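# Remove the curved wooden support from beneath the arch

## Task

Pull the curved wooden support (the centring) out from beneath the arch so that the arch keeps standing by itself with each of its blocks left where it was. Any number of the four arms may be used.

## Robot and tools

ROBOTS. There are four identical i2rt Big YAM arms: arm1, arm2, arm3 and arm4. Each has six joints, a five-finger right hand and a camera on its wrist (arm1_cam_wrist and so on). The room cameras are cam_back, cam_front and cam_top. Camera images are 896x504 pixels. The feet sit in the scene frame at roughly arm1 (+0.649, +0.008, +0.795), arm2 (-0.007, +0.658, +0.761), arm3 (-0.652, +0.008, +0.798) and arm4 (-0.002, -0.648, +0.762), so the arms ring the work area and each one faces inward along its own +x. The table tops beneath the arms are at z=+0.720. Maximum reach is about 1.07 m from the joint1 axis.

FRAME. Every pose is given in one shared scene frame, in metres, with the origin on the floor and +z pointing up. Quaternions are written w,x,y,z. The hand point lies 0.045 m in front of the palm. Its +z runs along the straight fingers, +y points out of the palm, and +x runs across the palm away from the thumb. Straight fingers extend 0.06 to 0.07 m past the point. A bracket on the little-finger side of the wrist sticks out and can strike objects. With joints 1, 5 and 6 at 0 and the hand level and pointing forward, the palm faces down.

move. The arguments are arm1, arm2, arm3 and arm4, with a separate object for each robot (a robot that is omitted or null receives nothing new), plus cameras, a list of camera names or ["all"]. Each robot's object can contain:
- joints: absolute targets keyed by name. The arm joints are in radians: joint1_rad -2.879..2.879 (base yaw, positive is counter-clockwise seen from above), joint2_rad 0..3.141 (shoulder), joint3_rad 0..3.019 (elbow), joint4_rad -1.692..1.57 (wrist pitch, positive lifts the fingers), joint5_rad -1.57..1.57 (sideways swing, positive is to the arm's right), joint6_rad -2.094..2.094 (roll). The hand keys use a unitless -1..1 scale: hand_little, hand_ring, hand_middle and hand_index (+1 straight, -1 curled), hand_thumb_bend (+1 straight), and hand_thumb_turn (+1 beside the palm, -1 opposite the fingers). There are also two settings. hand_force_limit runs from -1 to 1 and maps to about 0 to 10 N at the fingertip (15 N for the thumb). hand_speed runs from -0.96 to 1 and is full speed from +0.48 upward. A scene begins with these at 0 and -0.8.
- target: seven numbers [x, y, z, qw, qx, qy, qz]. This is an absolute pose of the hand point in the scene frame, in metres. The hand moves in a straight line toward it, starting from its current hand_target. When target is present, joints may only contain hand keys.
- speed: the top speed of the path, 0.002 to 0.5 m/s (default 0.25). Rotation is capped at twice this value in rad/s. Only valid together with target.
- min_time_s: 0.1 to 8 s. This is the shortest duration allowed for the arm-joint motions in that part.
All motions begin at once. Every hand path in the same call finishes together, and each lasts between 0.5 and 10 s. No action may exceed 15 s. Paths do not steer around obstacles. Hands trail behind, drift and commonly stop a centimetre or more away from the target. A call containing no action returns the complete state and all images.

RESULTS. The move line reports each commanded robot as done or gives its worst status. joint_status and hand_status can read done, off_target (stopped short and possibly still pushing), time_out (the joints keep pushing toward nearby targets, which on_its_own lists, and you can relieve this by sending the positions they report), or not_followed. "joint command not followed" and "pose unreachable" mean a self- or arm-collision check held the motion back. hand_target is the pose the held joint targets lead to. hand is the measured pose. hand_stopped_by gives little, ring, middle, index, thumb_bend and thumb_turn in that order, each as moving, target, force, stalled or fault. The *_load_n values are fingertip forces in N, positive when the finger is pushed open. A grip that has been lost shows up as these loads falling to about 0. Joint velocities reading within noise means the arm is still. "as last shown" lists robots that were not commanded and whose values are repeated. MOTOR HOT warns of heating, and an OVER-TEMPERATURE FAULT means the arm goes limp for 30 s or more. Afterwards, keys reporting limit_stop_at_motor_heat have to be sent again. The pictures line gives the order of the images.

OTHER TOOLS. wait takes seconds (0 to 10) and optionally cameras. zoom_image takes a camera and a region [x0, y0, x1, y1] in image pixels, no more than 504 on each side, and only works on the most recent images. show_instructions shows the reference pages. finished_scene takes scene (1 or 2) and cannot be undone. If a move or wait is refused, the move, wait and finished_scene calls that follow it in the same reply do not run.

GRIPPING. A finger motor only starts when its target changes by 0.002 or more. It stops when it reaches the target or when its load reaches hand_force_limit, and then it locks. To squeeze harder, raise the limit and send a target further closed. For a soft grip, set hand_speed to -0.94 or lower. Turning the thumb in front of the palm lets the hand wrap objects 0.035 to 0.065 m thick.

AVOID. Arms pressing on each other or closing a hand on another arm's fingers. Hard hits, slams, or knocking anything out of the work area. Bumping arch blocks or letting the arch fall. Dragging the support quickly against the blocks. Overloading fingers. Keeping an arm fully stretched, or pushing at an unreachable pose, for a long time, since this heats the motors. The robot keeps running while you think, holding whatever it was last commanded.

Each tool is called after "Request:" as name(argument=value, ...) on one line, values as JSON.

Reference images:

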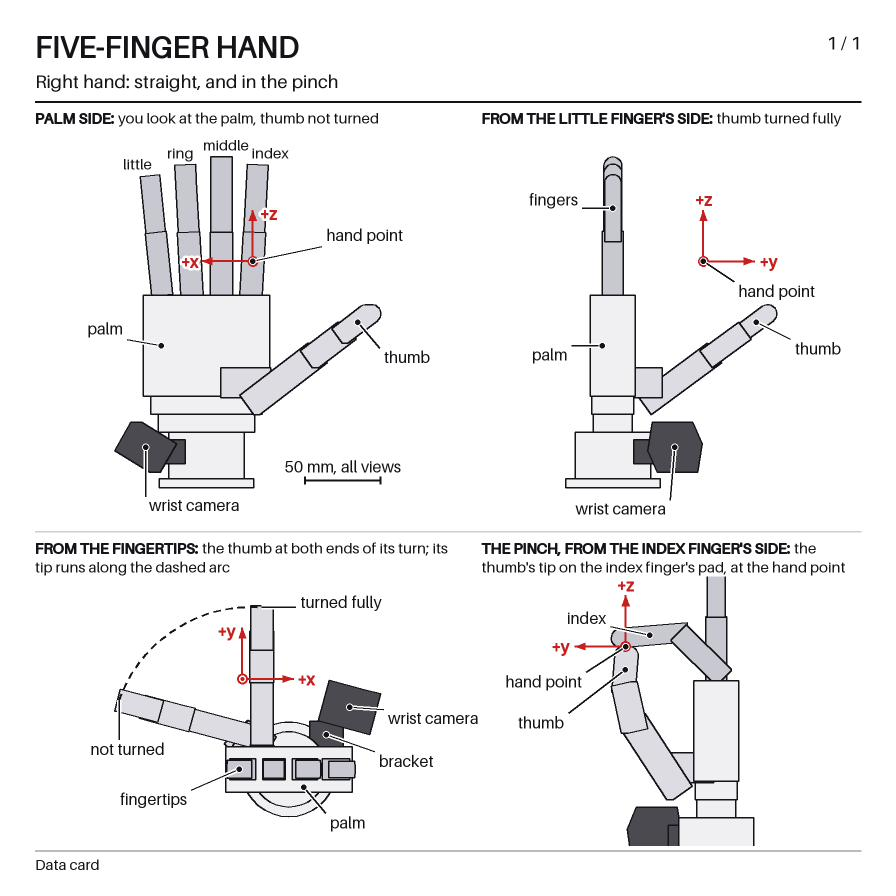

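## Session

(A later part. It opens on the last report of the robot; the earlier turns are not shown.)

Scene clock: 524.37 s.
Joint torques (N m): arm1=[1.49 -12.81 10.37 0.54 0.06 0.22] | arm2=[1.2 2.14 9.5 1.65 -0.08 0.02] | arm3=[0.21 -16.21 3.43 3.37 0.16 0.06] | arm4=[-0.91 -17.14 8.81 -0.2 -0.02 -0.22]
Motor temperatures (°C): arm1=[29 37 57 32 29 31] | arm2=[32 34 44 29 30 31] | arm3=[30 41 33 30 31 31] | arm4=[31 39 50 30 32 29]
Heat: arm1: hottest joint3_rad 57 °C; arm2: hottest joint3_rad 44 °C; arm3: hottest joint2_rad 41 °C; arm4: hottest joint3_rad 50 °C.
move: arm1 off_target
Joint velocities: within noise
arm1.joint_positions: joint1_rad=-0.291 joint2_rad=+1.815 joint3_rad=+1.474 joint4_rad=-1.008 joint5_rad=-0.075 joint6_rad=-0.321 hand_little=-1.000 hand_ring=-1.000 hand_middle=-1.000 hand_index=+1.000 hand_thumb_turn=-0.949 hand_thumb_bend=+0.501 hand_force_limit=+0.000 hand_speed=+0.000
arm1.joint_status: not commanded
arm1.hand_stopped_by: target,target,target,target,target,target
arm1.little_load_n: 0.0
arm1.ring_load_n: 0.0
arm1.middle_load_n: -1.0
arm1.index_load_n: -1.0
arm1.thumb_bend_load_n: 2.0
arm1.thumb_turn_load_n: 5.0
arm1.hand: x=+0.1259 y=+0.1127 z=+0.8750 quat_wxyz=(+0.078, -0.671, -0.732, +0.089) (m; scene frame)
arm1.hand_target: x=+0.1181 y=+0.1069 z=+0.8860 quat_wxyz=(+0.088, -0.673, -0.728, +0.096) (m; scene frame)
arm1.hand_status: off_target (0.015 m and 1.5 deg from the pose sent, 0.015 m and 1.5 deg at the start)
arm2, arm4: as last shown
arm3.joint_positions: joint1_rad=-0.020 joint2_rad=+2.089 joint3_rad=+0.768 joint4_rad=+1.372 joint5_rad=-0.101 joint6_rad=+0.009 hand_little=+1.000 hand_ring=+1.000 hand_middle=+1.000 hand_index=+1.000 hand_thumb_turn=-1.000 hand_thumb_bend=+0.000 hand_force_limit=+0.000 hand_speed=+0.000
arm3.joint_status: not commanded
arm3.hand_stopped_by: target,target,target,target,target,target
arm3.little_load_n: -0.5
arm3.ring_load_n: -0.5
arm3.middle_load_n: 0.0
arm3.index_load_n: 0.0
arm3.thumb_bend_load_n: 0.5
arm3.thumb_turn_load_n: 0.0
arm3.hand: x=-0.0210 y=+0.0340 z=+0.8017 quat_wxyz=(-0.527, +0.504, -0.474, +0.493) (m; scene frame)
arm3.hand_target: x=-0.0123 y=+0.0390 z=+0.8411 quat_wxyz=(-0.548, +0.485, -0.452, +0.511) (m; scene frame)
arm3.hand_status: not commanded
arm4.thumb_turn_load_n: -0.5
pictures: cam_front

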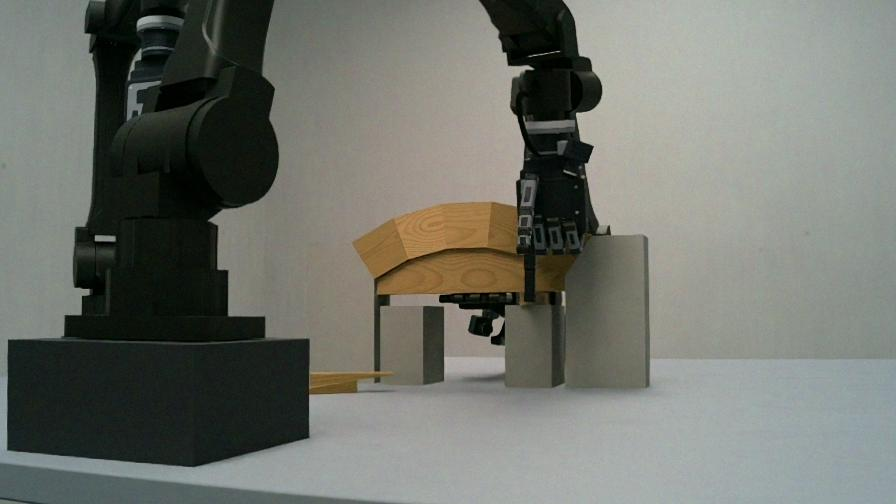

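Request:
move(arm1={"target": [0.088, 0.100, 0.884, 0.0886, -0.6727, -0.7284, 0.0959], "speed": 0.08}, cameras=["cam_front", "cam_top"])

Request:
zoom_image(camera="cam_front", region=[490, 260, 570, 320])

Request:
zoom_image(camera="cam_top", region=[300, 240, 440, 350])

Scene clock: 535.17 s.
Joint torques (N m): arm1=[1.9 -10.29 14.56 0.32 -0.05 0.23] | arm2=[1.2 2.08 9.54 1.65 -0.07 0.01] | arm3=[-0.09 -15.62 3.51 3.3 0.16 0.08] | arm4=[-0.73 -16.97 8.79 -0.18 -0.01 -0.22]
Motor temperatures (°C): arm1=[29 38 57 32 29 31] | arm2=[32 34 44 29 30 31] | arm3=[30 42 33 30 31 31] | arm4=[31 39 49 30 32 29]
Heat: arm1: hottest joint3_rad 57 °C; arm2: hottest joint3_rad 44 °C; arm3: hottest joint2_rad 42 °C; arm4: hottest joint3_rad 49 °C.
move: arm1 off_target
Joint velocities: within noise
arm1.joint_positions: joint1_rad=-0.269 joint2_rad=+1.849 joint3_rad=+1.522 joint4_rad=-1.023 joint5_rad=-0.066 joint6_rad=-0.299 hand_little=-1.000 hand_ring=-1.000 hand_middle=-1.000 hand_index=+1.000 hand_thumb_turn=-0.949 hand_thumb_bend=+0.501 hand_force_limit=+0.000 hand_speed=+0.000
arm1.joint_status: not commanded
arm1.hand_stopped_by: target,target,target,target,target,target
arm1.little_load_n: 0.0
arm1.ring_load_n: 0.0
arm1.middle_load_n: -1.0
arm1.index_load_n: -1.5
arm1.thumb_bend_load_n: 2.0
arm1.thumb_turn_load_n: 5.0
arm1.hand: x=+0.1102 y=+0.1047 z=+0.8750 quat_wxyz=(+0.079, -0.672, -0.731, +0.088) (m; scene frame)
arm1.hand_target: x=+0.0889 y=+0.0997 z=+0.8843 quat_wxyz=(+0.089, -0.672, -0.728, +0.097) (m; scene frame)
arm1.hand_status: off_target (0.024 m and 1.5 deg from the pose sent, 0.041 m and 1.5 deg at the start)
arm2, arm3, arm4: as last shown
arm3.little_load_n: -1.0
arm3.middle_load_n: -0.5
arm3.index_load_n: -0.5
arm3.thumb_bend_load_n: 0.0
arm4.thumb_turn_load_n: 0.0
pictures: cam_front, cam_top

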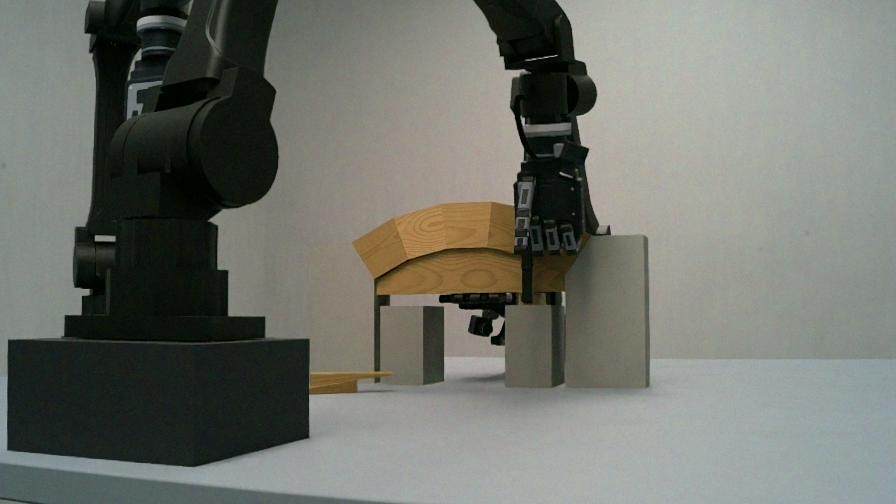

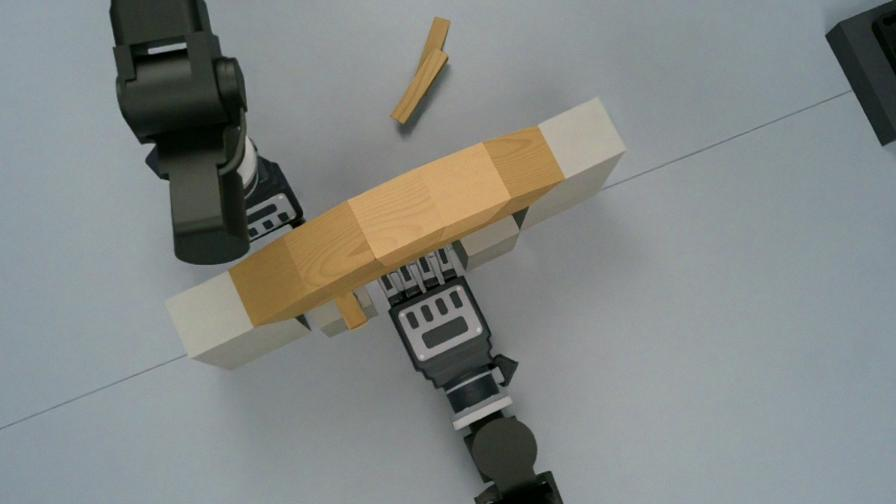

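Scaled by 6.300 from the camera's 896x504 image, which has a finer 1280x720 frame.

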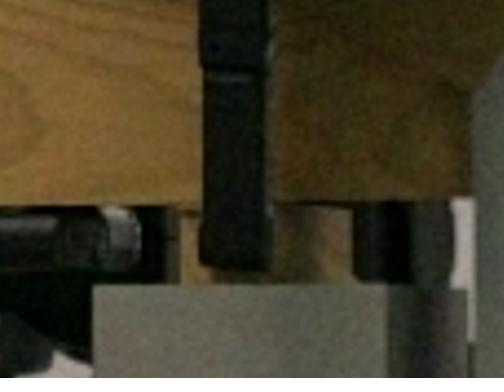

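Scaled by 3.600 from the camera's 896x504 image, which has a finer 1280x720 frame.

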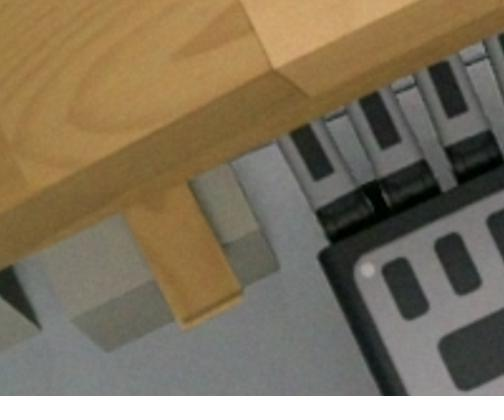

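Request:
move(arm1={"target": [0.072, 0.098, 0.884, 0.0886, -0.6727, -0.7284, 0.0959], "speed": 0.06}, cameras=["cam_front", "cam_top"])

Request:
zoom_image(camera="cam_front", region=[490, 260, 570, 320])

Request:
zoom_image(camera="cam_top", region=[300, 240, 440, 350])

Scene clock: 540.77 s.
Joint torques (N m): arm1=[1.49 -11.52 15.02 0.32 -0.02 0.25] | arm2=[1.2 2.14 9.52 1.66 -0.07 0.01] | arm3=[0.15 -15.85 3.56 3.37 0.14 0.04] | arm4=[-1.03 -17.03 8.83 -0.24 -0.01 -0.23]
Motor temperatures (°C): arm1=[29 38 57 32 29 31] | arm2=[32 34 44 29 30 31] | arm3=[30 42 33 30 31 31] | arm4=[31 39 49 30 32 29]
Heat: arm1: hottest joint3_rad 57 °C; arm2: hottest joint3_rad 44 °C; arm3: hottest joint2_rad 42 °C; arm4: hottest joint3_rad 49 °C.
move: arm1 off_target
Joint velocities: within noise
arm1.joint_positions: joint1_rad=-0.262 joint2_rad=+1.885 joint3_rad=+1.577 joint4_rad=-1.046 joint5_rad=-0.064 joint6_rad=-0.287 hand_little=-1.000 hand_ring=-1.000 hand_middle=-1.000 hand_index=+1.000 hand_thumb_turn=-0.949 hand_thumb_bend=+0.501 hand_force_limit=+0.000 hand_speed=+0.000
arm1.joint_status: not commanded
arm1.hand_stopped_by: target,target,target,target,target,target
arm1.little_load_n: 0.0
arm1.ring_load_n: 0.0
arm1.middle_load_n: -1.0
arm1.index_load_n: -1.5
arm1.thumb_bend_load_n: 2.5
arm1.thumb_turn_load_n: 5.0
arm1.hand: x=+0.0965 y=+0.1032 z=+0.8753 quat_wxyz=(+0.076, -0.674, -0.730, +0.086) (m; scene frame)
arm1.hand_target: x=+0.0732 y=+0.0977 z=+0.8843 quat_wxyz=(+0.089, -0.673, -0.728, +0.097) (m; scene frame)
arm1.hand_status: off_target (0.027 m and 1.8 deg from the pose sent, 0.040 m and 1.6 deg at the start)
arm2, arm3, arm4: as last shown
arm3.little_load_n: -0.5
arm3.thumb_bend_load_n: 0.5
arm4.index_load_n: 0.5
arm4.thumb_turn_load_n: -0.5
pictures: cam_front, cam_top

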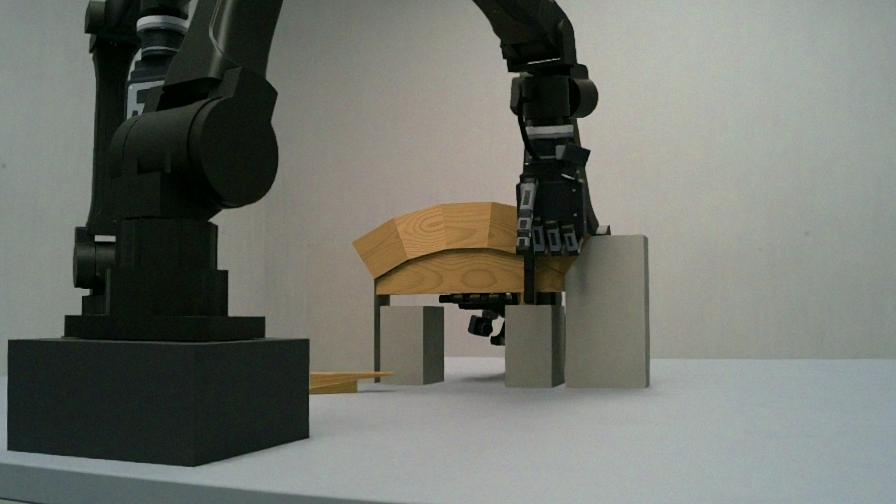

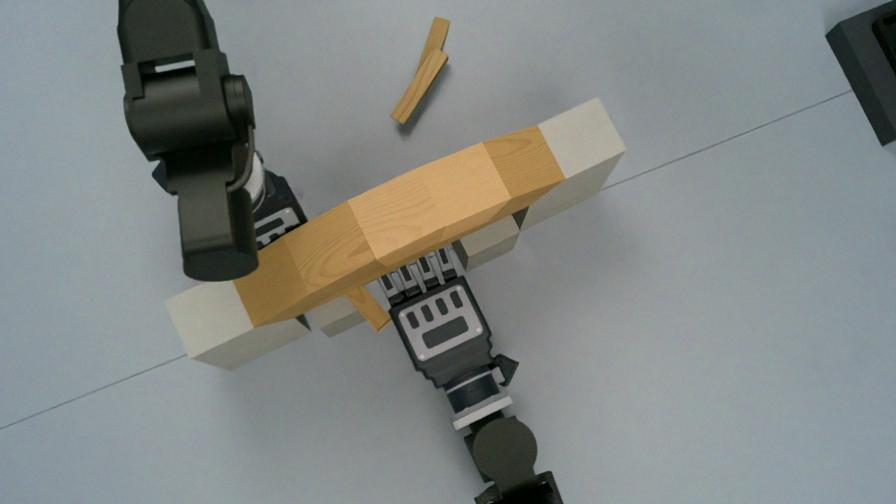

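Scaled by 6.300 from the camera's 896x504 image, which has a finer 1280x720 frame.

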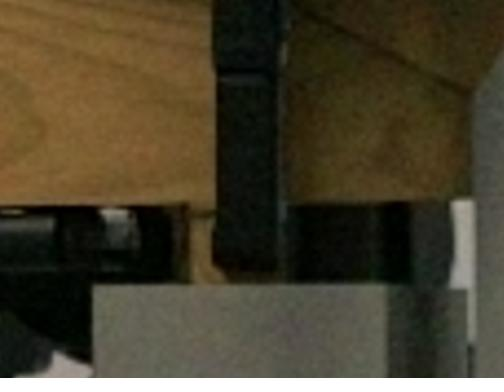

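Scaled by 3.600 from the camera's 896x504 image, which has a finer 1280x720 frame.

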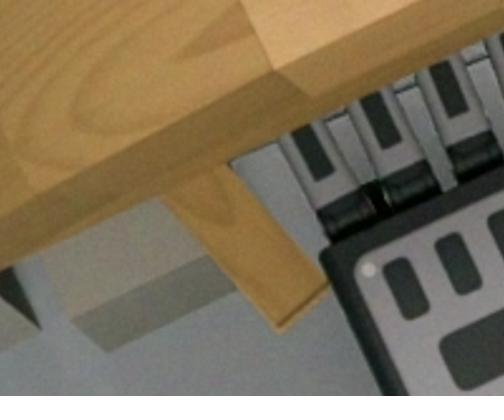

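Request:
move(arm1={"target": [0.17, 0.10, 0.92, 0.0886, -0.6727, -0.7284, 0.0959], "speed": 0.15}, arm2={"joints": {"joint1_rad": -0.126, "joint2_rad": 1.55, "joint3_rad": 1.55, "joint4_rad": -1.32, "joint5_rad": 0.0, "joint6_rad": -1.41, "hand_little": -1, "hand_ring": -1, "hand_middle": -1, "hand_thumb_turn": -0.95, "hand_speed": -0.3}, "min_time_s": 3}, cameras=["cam_back", "cam_top"])

Request:
zoom_image(camera="cam_top", region=[300, 240, 440, 350])

Request:
zoom_image(camera="cam_back", region=[250, 180, 600, 400])

Scene clock: 636.40 s.
Joint torques (N m): arm1=[0.09 -11.22 9.42 0.43 -0.18 -0.07] | arm2=[0.44 -14.86 13.46 -0.03 -0.05 -0.1] | arm3=[0.09 -15.91 3.41 3.37 0.15 0.07] | arm4=[-0.79 -16.97 8.83 -0.24 -0.01 -0.24]
Motor temperatures (°C): arm1=[29 38 60 32 29 31] | arm2=[32 34 45 29 30 31] | arm3=[30 44 33 30 31 31] | arm4=[31 38 46 30 31 29]
Heat: arm1: hottest joint3_rad 60 °C; arm2: hottest joint3_rad 45 °C; arm3: hottest joint2_rad 44 °C; arm4: hottest joint3_rad 46 °C.
move: arm1 done; arm2 done
Joint velocities: within noise
arm1.joint_positions: joint1_rad=-0.280 joint2_rad=+1.663 joint3_rad=+1.373 joint4_rad=-1.046 joint5_rad=-0.070 joint6_rad=-0.295 hand_little=-1.000 hand_ring=-1.000 hand_middle=-1.000 hand_index=+1.000 hand_thumb_turn=-0.949 hand_thumb_bend=+0.501 hand_force_limit=+0.000 hand_speed=+0.000
arm1.joint_status: not commanded
arm1.hand_stopped_by: target,target,target,target,target,target
arm1.little_load_n: 0.0
arm1.ring_load_n: 0.0
arm1.middle_load_n: -1.0
arm1.index_load_n: 0.0
arm1.thumb_bend_load_n: 2.5
arm1.thumb_turn_load_n: 5.0
arm1.hand: x=+0.1685 y=+0.0964 z=+0.9134 quat_wxyz=(+0.083, -0.676, -0.726, +0.092) (m; scene frame)
arm1.hand_target: x=+0.1699 y=+0.1000 z=+0.9200 quat_wxyz=(+0.089, -0.673, -0.728, +0.096) (m; scene frame)
arm1.hand_status: done (0.008 m and 0.9 deg from the pose sent, 0.086 m and 1.8 deg at the start)
arm2.joint_positions: joint1_rad=-0.118 joint2_rad=+1.547 joint3_rad=+1.501 joint4_rad=-1.307 joint5_rad=+0.000 joint6_rad=-1.398 hand_little=-1.000 hand_ring=-1.000 hand_middle=-1.000 hand_index=+1.000 hand_thumb_turn=-0.950 hand_thumb_bend=+1.000 hand_force_limit=+0.000 hand_speed=-0.300
arm2.joint_status: all done
arm2.hand_stopped_by: target,target,target,target,target,target
arm2.little_load_n: 0.0
arm2.ring_load_n: 0.0
arm2.middle_load_n: 0.0
arm2.index_load_n: 0.0
arm2.thumb_bend_load_n: 0.0
arm2.thumb_turn_load_n: 0.0
arm2.hand: x=-0.1066 y=+0.1839 z=+0.9815 quat_wxyz=(+0.071, +0.603, -0.790, +0.081) (m; scene frame)
arm2.hand_target: x=-0.1122 y=+0.1734 z=+0.9998 quat_wxyz=(+0.083, +0.604, -0.788, +0.092) (m; scene frame)
arm2.hand_status: not commanded
arm3, arm4: as last shown
arm3.thumb_bend_load_n: 0.0
arm4.index_load_n: 0.0
arm4.thumb_turn_load_n: 0.0
pictures: cam_back, cam_top

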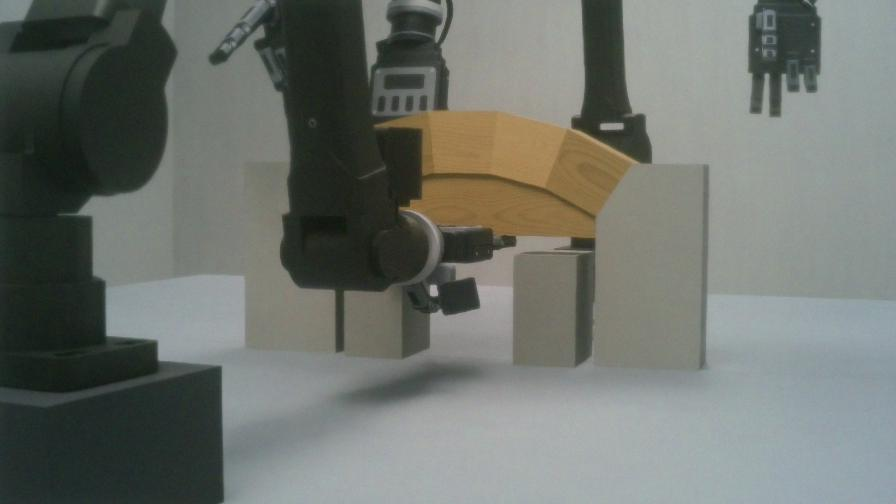

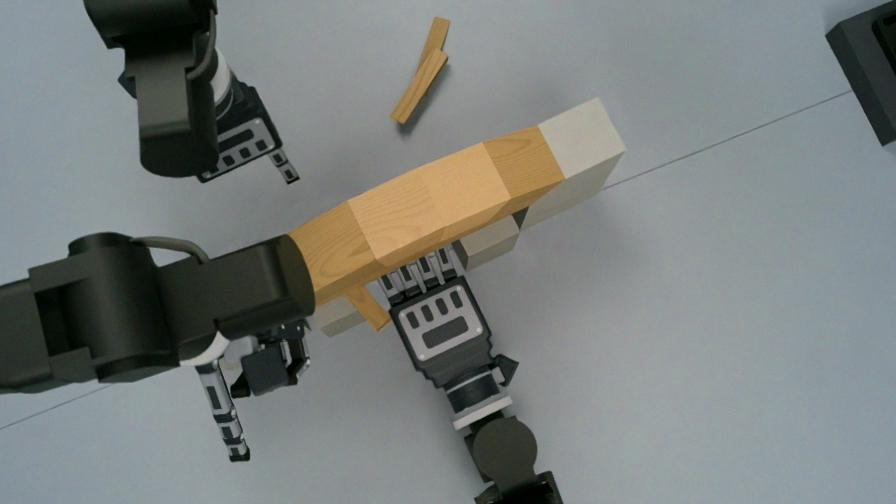

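Scaled by 3.600 from the camera's 896x504 image, which has a finer 1280x720 frame.

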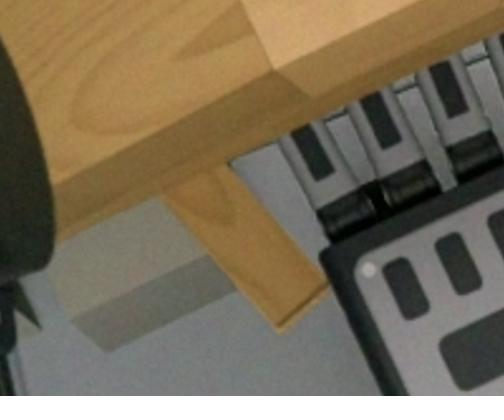

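Scaled by 1.440 from the camera's 896x504 image, which has a finer 1280x720 frame.

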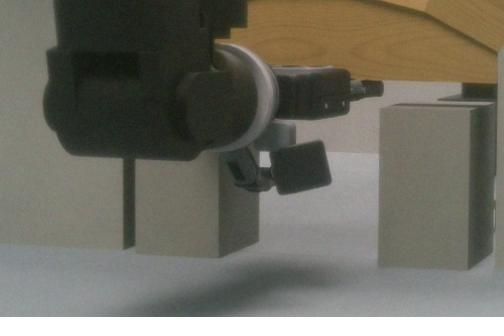

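Request:
move(arm2={"target": [-0.159, 0.066, 0.935, 0.0795, -0.6036, 0.7866, -0.1036], "speed": 0.2, "joints": {"hand_thumb_bend": 0.5}}, cameras=["cam_back", "cam_top", "arm2_cam_wrist"])

Request:
zoom_image(camera="cam_top", region=[300, 240, 480, 380])

Scene clock: 653.50 s.
Joint torques (N m): arm1=[0.03 -11.4 9.43 0.47 -0.21 -0.06] | arm2=[0.91 -21.54 13.29 -0.39 -0.44 -0.07] | arm3=[0.15 -15.91 3.36 3.34 0.13 0.04] | arm4=[-1.03 -16.67 8.72 -0.14 -0.01 -0.2]
Motor temperatures (°C): arm1=[29 39 59 32 29 31] | arm2=[32 35 49 29 30 31] | arm3=[30 44 33 30 31 31] | arm4=[31 38 46 30 31 29]
Heat: arm1: hottest joint3_rad 59 °C; arm2: hottest joint3_rad 49 °C; arm3: hottest joint2_rad 44 °C; arm4: hottest joint3_rad 46 °C.
move: arm2 off_target
Joint velocities: within noise
arm1, arm3, arm4: as last shown
arm2.joint_positions: joint1_rad=-0.258 joint2_rad=+2.041 joint3_rad=+2.050 joint4_rad=-1.596 joint5_rad=-0.253 joint6_rad=-1.533 hand_little=-1.000 hand_ring=-1.000 hand_middle=-1.000 hand_index=+1.000 hand_thumb_turn=-0.950 hand_thumb_bend=+0.502 hand_force_limit=+0.000 hand_speed=-0.300
arm2.joint_status: all done
arm2.hand_stopped_by: target,target,target,target,target,target
arm2.little_load_n: 0.0
arm2.ring_load_n: 0.0
arm2.middle_load_n: -0.5
arm2.index_load_n: 0.0
arm2.thumb_bend_load_n: 3.5
arm2.thumb_turn_load_n: 1.0
arm2.hand: x=-0.1548 y=+0.0771 z=+0.9229 quat_wxyz=(-0.089, +0.599, -0.790, +0.093) (m; scene frame)
arm2.hand_target: x=-0.1589 y=+0.0667 z=+0.9349 quat_wxyz=(-0.079, +0.603, -0.787, +0.104) (m; scene frame)
arm2.hand_status: off_target (0.017 m and 1.8 deg from the pose sent, 0.137 m and 17.4 deg at the start)
pictures: arm2_cam_wrist, cam_back, cam_top
camera_calibration:
arm2_cam_wrist: T_world_to_cam=[[-0.974728, -0.028765, -0.221534, 0.0498035], [-0.102417, 0.938858, 0.328719, -0.370253], [0.198533, 0.3431, -0.918078, 0.961993], [0, 0, 0, 1]] pos_world=[-0.180363, 0.0189877, 1.01593]

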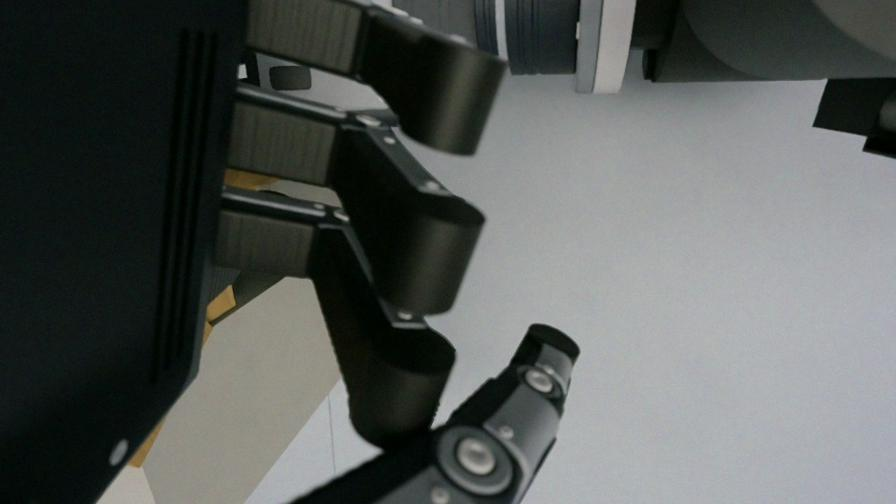

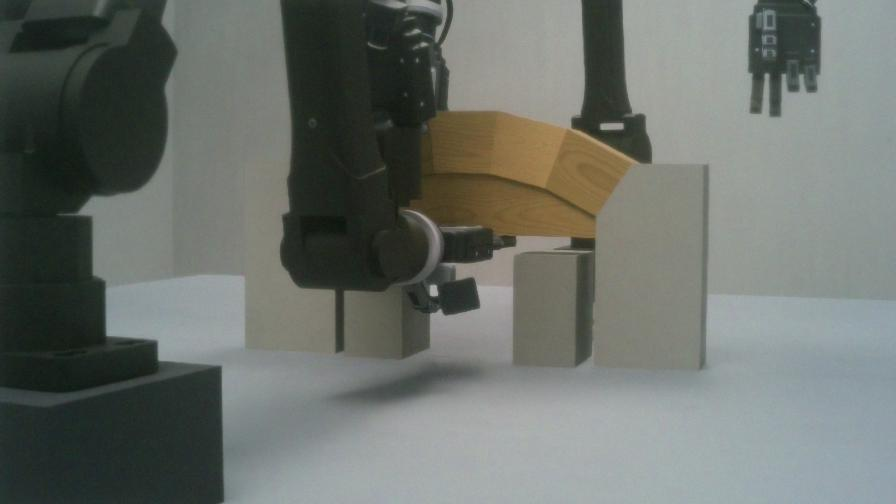

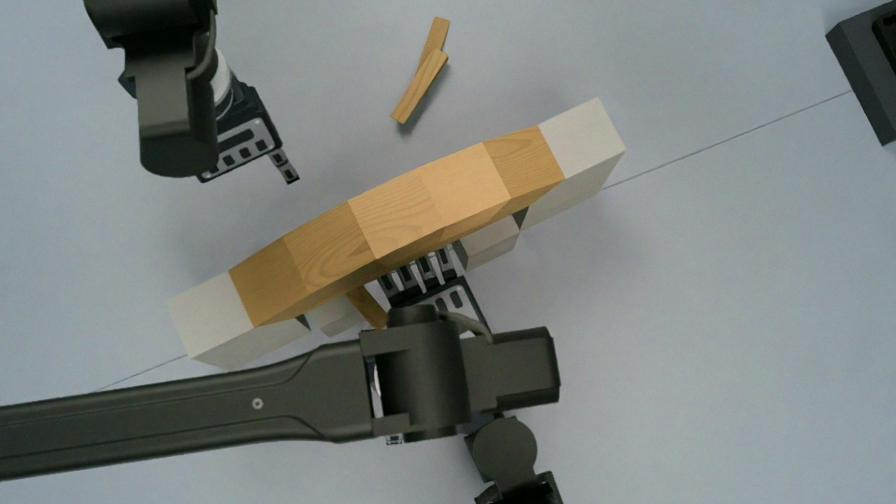

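Scaled by 2.800 from the camera's 896x504 image, which has a finer 1280x720 frame.

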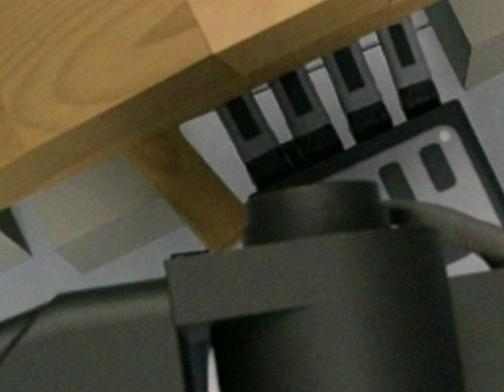

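Request:
wait(seconds=0.1, cameras=["arm3_cam_wrist", "arm1_cam_wrist", "cam_back", "cam_top"])

Request:
zoom_image(camera="cam_back", region=[340, 130, 540, 300])

Scene clock: 672.93 s.
Joint torques (N m): arm1=[0.09 -11.63 9.2 0.44 -0.15 -0.1] | arm2=[1.08 -21.54 13.3 -0.4 -0.44 -0.07] | arm3=[0.15 -15.27 3.47 3.41 0.16 0.05] | arm4=[-1.08 -17.03 8.73 -0.2 0 -0.23]
Motor temperatures (°C): arm1=[29 39 58 32 29 31] | arm2=[32 35 51 29 30 31] | arm3=[30 44 33 30 31 31] | arm4=[31 38 46 30 31 29]
Heat: arm1: hottest joint3_rad 58 °C; arm2: hottest joint3_rad 51 °C; arm3: hottest joint2_rad 44 °C; arm4: hottest joint3_rad 46 °C.
Joint velocities: within noise
arm1.joint_positions: joint1_rad=-0.280 joint2_rad=+1.663 joint3_rad=+1.373 joint4_rad=-1.046 joint5_rad=-0.070 joint6_rad=-0.295 hand_little=-1.000 hand_ring=-1.000 hand_middle=-1.000 hand_index=+1.000 hand_thumb_turn=-0.949 hand_thumb_bend=+0.501 hand_force_limit=+0.000 hand_speed=+0.000
arm1.joint_status: not commanded
arm1.hand_stopped_by: target,target,target,target,target,target
arm1.little_load_n: 0.0
arm1.ring_load_n: 0.0
arm1.middle_load_n: -1.0
arm1.index_load_n: 0.0
arm1.thumb_bend_load_n: 2.5
arm1.thumb_turn_load_n: 4.5
arm1.hand: x=+0.1685 y=+0.0964 z=+0.9134 quat_wxyz=(+0.083, -0.676, -0.726, +0.092) (m; scene frame)
arm1.hand_target: x=+0.1699 y=+0.1000 z=+0.9200 quat_wxyz=(+0.089, -0.673, -0.728, +0.096) (m; scene frame)
arm1.hand_status: not commanded
arm2.joint_positions: joint1_rad=-0.258 joint2_rad=+2.041 joint3_rad=+2.050 joint4_rad=-1.596 joint5_rad=-0.253 joint6_rad=-1.533 hand_little=-1.000 hand_ring=-1.000 hand_middle=-1.000 hand_index=+1.000 hand_thumb_turn=-0.950 hand_thumb_bend=+0.502 hand_force_limit=+0.000 hand_speed=-0.300
arm2.joint_status: all done
arm2.hand_stopped_by: target,target,target,target,target,target
arm2.little_load_n: 0.0
arm2.ring_load_n: 0.0
arm2.middle_load_n: -0.5
arm2.index_load_n: 0.0
arm2.thumb_bend_load_n: 3.5
arm2.thumb_turn_load_n: 1.0
arm2.hand: x=-0.1548 y=+0.0771 z=+0.9229 quat_wxyz=(-0.089, +0.599, -0.790, +0.093) (m; scene frame)
arm2.hand_target: x=-0.1589 y=+0.0667 z=+0.9349 quat_wxyz=(-0.079, +0.604, -0.787, +0.104) (m; scene frame)
arm2.hand_status: off_target (0.017 m and 1.8 deg from the pose sent, 0.137 m and 17.4 deg at the start)
arm3.joint_positions: joint1_rad=-0.020 joint2_rad=+2.089 joint3_rad=+0.768 joint4_rad=+1.372 joint5_rad=-0.101 joint6_rad=+0.009 hand_little=+1.000 hand_ring=+1.000 hand_middle=+1.000 hand_index=+1.000 hand_thumb_turn=-1.000 hand_thumb_bend=+0.000 hand_force_limit=+0.000 hand_speed=+0.000
arm3.joint_status: not commanded
arm3.hand_stopped_by: target,target,target,target,target,target
arm3.little_load_n: -0.5
arm3.ring_load_n: -0.5
arm3.middle_load_n: -0.5
arm3.index_load_n: -0.5
arm3.thumb_bend_load_n: 0.0
arm3.thumb_turn_load_n: 0.0
arm3.hand: x=-0.0210 y=+0.0340 z=+0.8017 quat_wxyz=(-0.527, +0.504, -0.474, +0.493) (m; scene frame)
arm3.hand_target: x=-0.0123 y=+0.0390 z=+0.8411 quat_wxyz=(-0.548, +0.485, -0.452, +0.511) (m; scene frame)
arm3.hand_status: not commanded
arm4.joint_positions: joint1_rad=-0.740 joint2_rad=+1.615 joint3_rad=+1.613 joint4_rad=-1.528 joint5_rad=-0.001 joint6_rad=+0.718 hand_little=-1.000 hand_ring=-1.000 hand_middle=+0.020 hand_index=-0.010 hand_thumb_turn=-1.000 hand_thumb_bend=+0.900 hand_force_limit=+0.000 hand_speed=-0.600
arm4.joint_status: not commanded
arm4.hand_stopped_by: target,target,target,target,target,target
arm4.little_load_n: 0.0
arm4.ring_load_n: 0.0
arm4.middle_load_n: 0.0
arm4.index_load_n: 0.0
arm4.thumb_bend_load_n: 0.0
arm4.thumb_turn_load_n: -0.5
arm4.hand: x=+0.2611 y=-0.2529 z=+1.0055 quat_wxyz=(-0.028, +0.752, -0.658, -0.001) (m; scene frame)
arm4.hand_target: x=+0.2587 y=-0.2637 z=+1.0076 quat_wxyz=(-0.022, +0.756, -0.654, -0.001) (m; scene frame)
arm4.hand_status: not commanded
wait: 0.10 s; at rest from the start
pictures: arm1_cam_wrist, arm3_cam_wrist, cam_back, cam_top
camera_calibration:
arm1_cam_wrist: T_world_to_cam=[[0.893172, 0.367793, -0.258791, 0.0484534], [0.434637, -0.853738, 0.286744, -0.230452], [-0.115478, -0.368592, -0.922391, 1.00911], [0, 0, 0, 1]] pos_world=[0.173415, 0.157382, 1.00941]
arm3_cam_wrist: T_world_to_cam=[[0.0565139, -0.246855, -0.967403, 0.788], [-0.665396, 0.713079, -0.22083, 0.119747], [0.744348, 0.656186, -0.123958, 0.203455], [0, 0, 0, 1]] pos_world=[-0.116295, -0.0243711, 0.813977]

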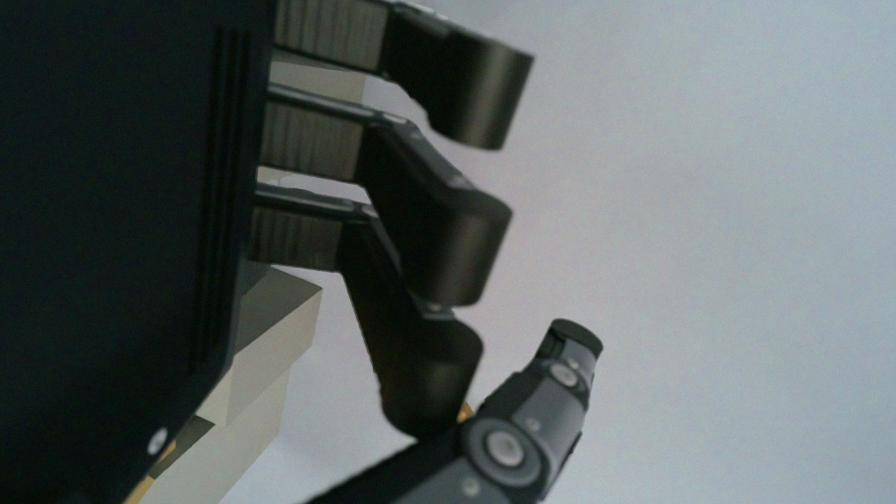

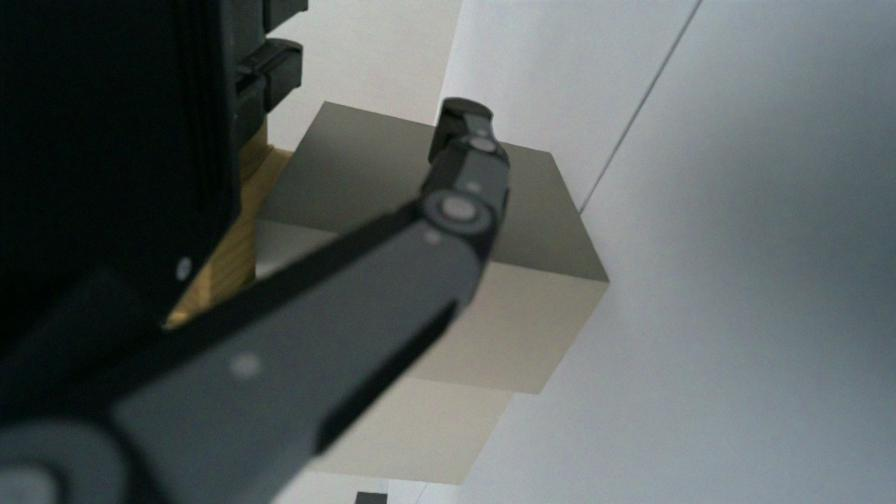

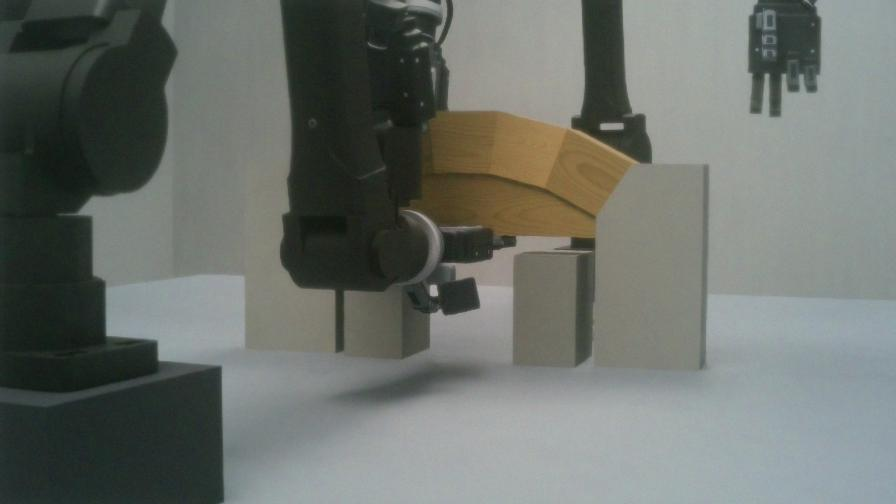

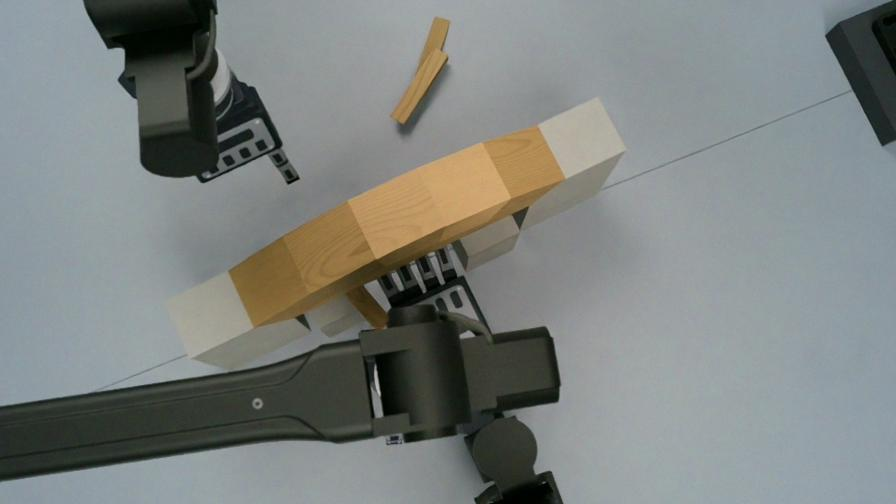

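Scaled by 2.520 from the camera's 896x504 image, which has a finer 1280x720 frame.

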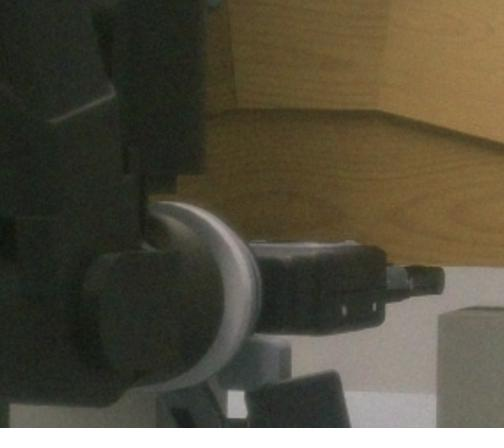

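Request:
move(arm2={"target": [-0.166, 0.057, 0.892, 0.0795, -0.6036, 0.7866, -0.1036], "speed": 0.1}, cameras=["cam_back", "cam_top", "arm2_cam_wrist"])

Request:
zoom_image(camera="cam_top", region=[320, 260, 460, 370])

Request:
zoom_image(camera="cam_back", region=[340, 130, 540, 300])

Scene clock: 712.93 s.
Joint torques (N m): arm1=[0.73 -10.75 9.39 0.46 -0.15 -0.07] | arm2=[0.56 -22.42 8.72 0.64 -0.44 -0.06] | arm3=[0.26 -15.97 3.55 3.28 0.16 0.08] | arm4=[-1.14 -17.03 8.76 -0.16 0 -0.22]
Motor temperatures (°C): arm1=[29 39 57 32 29 31] | arm2=[32 37 53 29 30 31] | arm3=[30 44 33 30 31 31] | arm4=[31 38 46 30 31 29]
Heat: arm1: hottest joint3_rad 57 °C; arm2: hottest joint3_rad 53 °C; arm3: hottest joint2_rad 44 °C; arm4: hottest joint3_rad 46 °C.
move: arm2 done
Joint velocities: within noise
arm1, arm3, arm4: as last shown
arm1.thumb_turn_load_n: 5.0
arm2.joint_positions: joint1_rad=-0.261 joint2_rad=+2.083 joint3_rad=+2.050 joint4_rad=-1.540 joint5_rad=-0.253 joint6_rad=-1.541 hand_little=-1.000 hand_ring=-1.000 hand_middle=-1.000 hand_index=+1.000 hand_thumb_turn=-0.950 hand_thumb_bend=+0.502 hand_force_limit=+0.000 hand_speed=-0.300
arm2.joint_status: not commanded
arm2.hand_stopped_by: target,target,target,target,target,target
arm2.little_load_n: 0.0
arm2.ring_load_n: 0.0
arm2.middle_load_n: -0.5
arm2.index_load_n: 0.0
arm2.thumb_bend_load_n: 3.5
arm2.thumb_turn_load_n: 1.0
arm2.hand: x=-0.1601 y=+0.0611 z=+0.8966 quat_wxyz=(-0.083, +0.602, -0.788, +0.098) (m; scene frame)
arm2.hand_target: x=-0.1660 y=+0.0572 z=+0.8920 quat_wxyz=(-0.080, +0.603, -0.787, +0.103) (m; scene frame)
arm2.hand_status: done (0.009 m and 0.8 deg from the pose sent, 0.039 m and 1.8 deg at the start)
arm3.little_load_n: 0.0
arm4.thumb_turn_load_n: 0.0
pictures: arm2_cam_wrist, cam_back, cam_top
camera_calibration:
arm2_cam_wrist: T_world_to_cam=[[-0.975315, -0.0376676, -0.217582, 0.0352184], [-0.106386, 0.943603, 0.313522, -0.33449], [0.193502, 0.32893, -0.924317, 0.950081], [0, 0, 0, 1]] pos_world=[-0.185078, 0.00444176, 0.990709]

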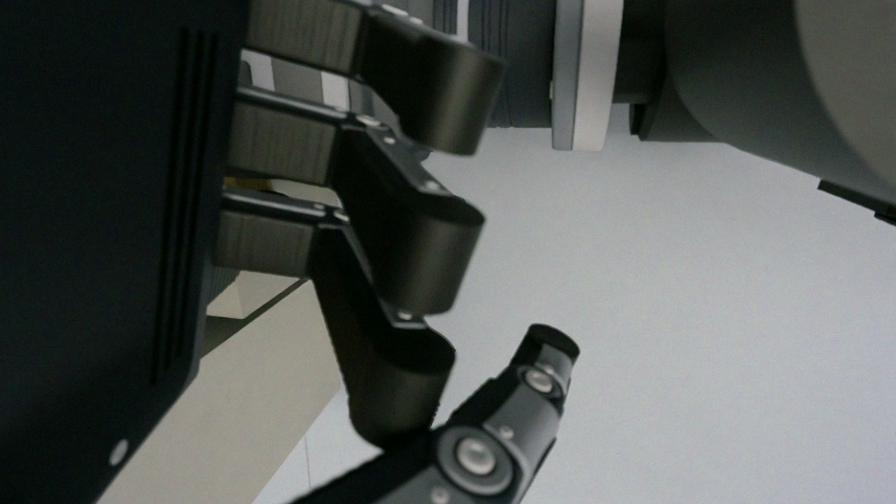

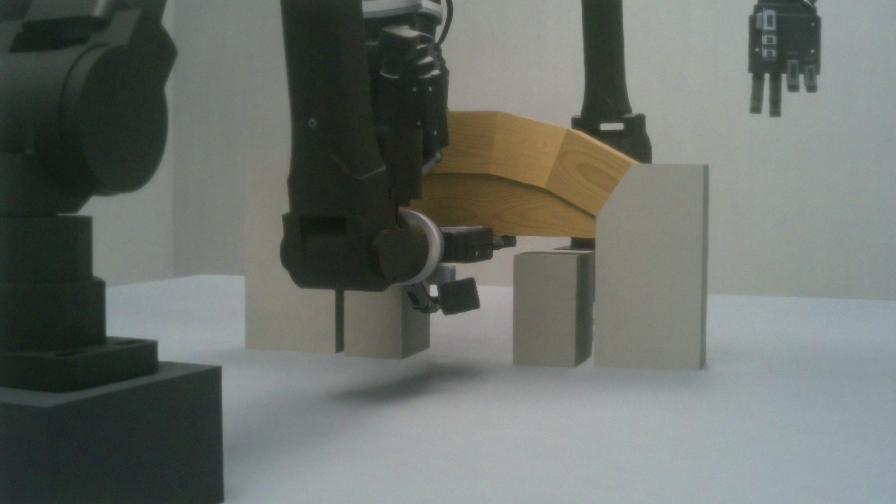

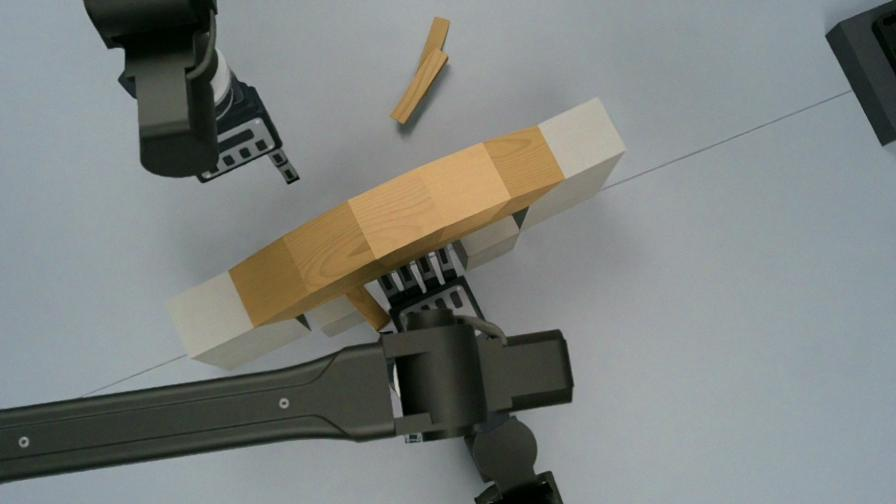

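Scaled by 3.600 from the camera's 896x504 image, which has a finer 1280x720 frame.

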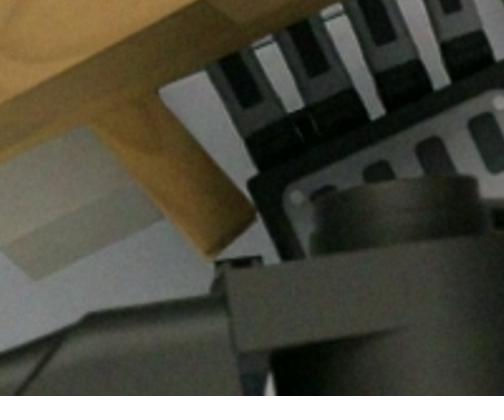

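Scaled by 2.520 from the camera's 896x504 image, which has a finer 1280x720 frame.

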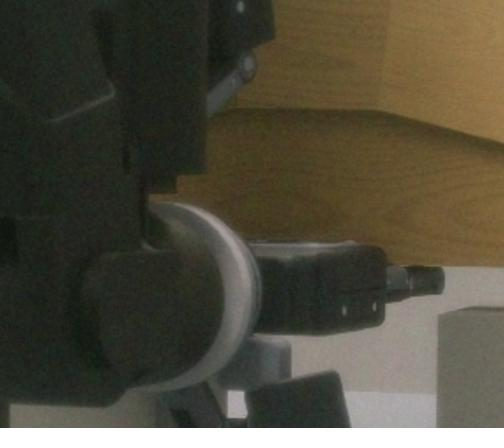

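Request:
move(arm2={"target": [-0.167, 0.061, 0.878, 0.0795, -0.6036, 0.7866, -0.1036], "speed": 0.06}, cameras=["cam_top"])

Request:
zoom_image(camera="cam_top", region=[320, 260, 460, 370])

Scene clock: 720.23 s.
Joint torques (N m): arm1=[0.21 -11.58 9.44 0.42 -0.16 -0.07] | arm2=[0.62 -23.18 8.28 0.66 -0.43 -0.07] | arm3=[-0.09 -16.21 3.44 3.38 0.13 0.06] | arm4=[-0.91 -17.08 8.76 -0.24 0.01 -0.25]
Motor temperatures (°C): arm1=[29 39 56 32 29 31] | arm2=[32 37 52 29 30 31] | arm3=[30 44 33 30 31 31] | arm4=[31 38 45 30 31 29]
Heat: arm1: hottest joint3_rad 56 °C; arm2: hottest joint3_rad 52 °C; arm3: hottest joint2_rad 44 °C; arm4: hottest joint3_rad 45 °C.
move: arm2 done
Joint velocities: within noise
arm1, arm3, arm4: as last shown
arm1.ring_load_n: 0.5
arm2.joint_positions: joint1_rad=-0.264 joint2_rad=+2.083 joint3_rad=+2.005 joint4_rad=-1.498 joint5_rad=-0.253 joint6_rad=-1.544 hand_little=-1.000 hand_ring=-1.000 hand_middle=-1.000 hand_index=+1.000 hand_thumb_turn=-0.950 hand_thumb_bend=+0.502 hand_force_limit=+0.000 hand_speed=-0.300
arm2.joint_status: not commanded
arm2.hand_stopped_by: target,target,target,target,target,target
arm2.little_load_n: 0.0
arm2.ring_load_n: 0.0
arm2.middle_load_n: -0.5
arm2.index_load_n: 0.0
arm2.thumb_bend_load_n: 3.5
arm2.thumb_turn_load_n: 1.0
arm2.hand: x=-0.1614 y=+0.0635 z=+0.8794 quat_wxyz=(-0.084, +0.602, -0.788, +0.097) (m; scene frame)
arm2.hand_target: x=-0.1670 y=+0.0611 z=+0.8780 quat_wxyz=(-0.080, +0.604, -0.787, +0.103) (m; scene frame)
arm2.hand_status: done (0.006 m and 1.0 deg from the pose sent, 0.020 m and 0.8 deg at the start)
arm3.little_load_n: -0.5
arm3.ring_load_n: 0.0
arm4.thumb_bend_load_n: -0.5
pictures: cam_top

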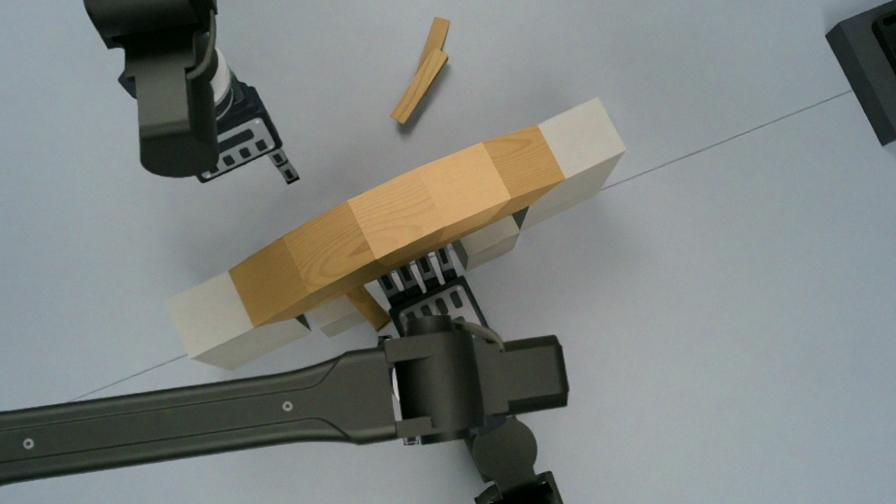

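Scaled by 3.600 from the camera's 896x504 image, which has a finer 1280x720 frame.

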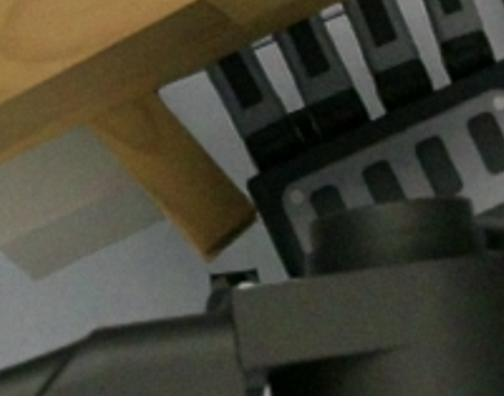

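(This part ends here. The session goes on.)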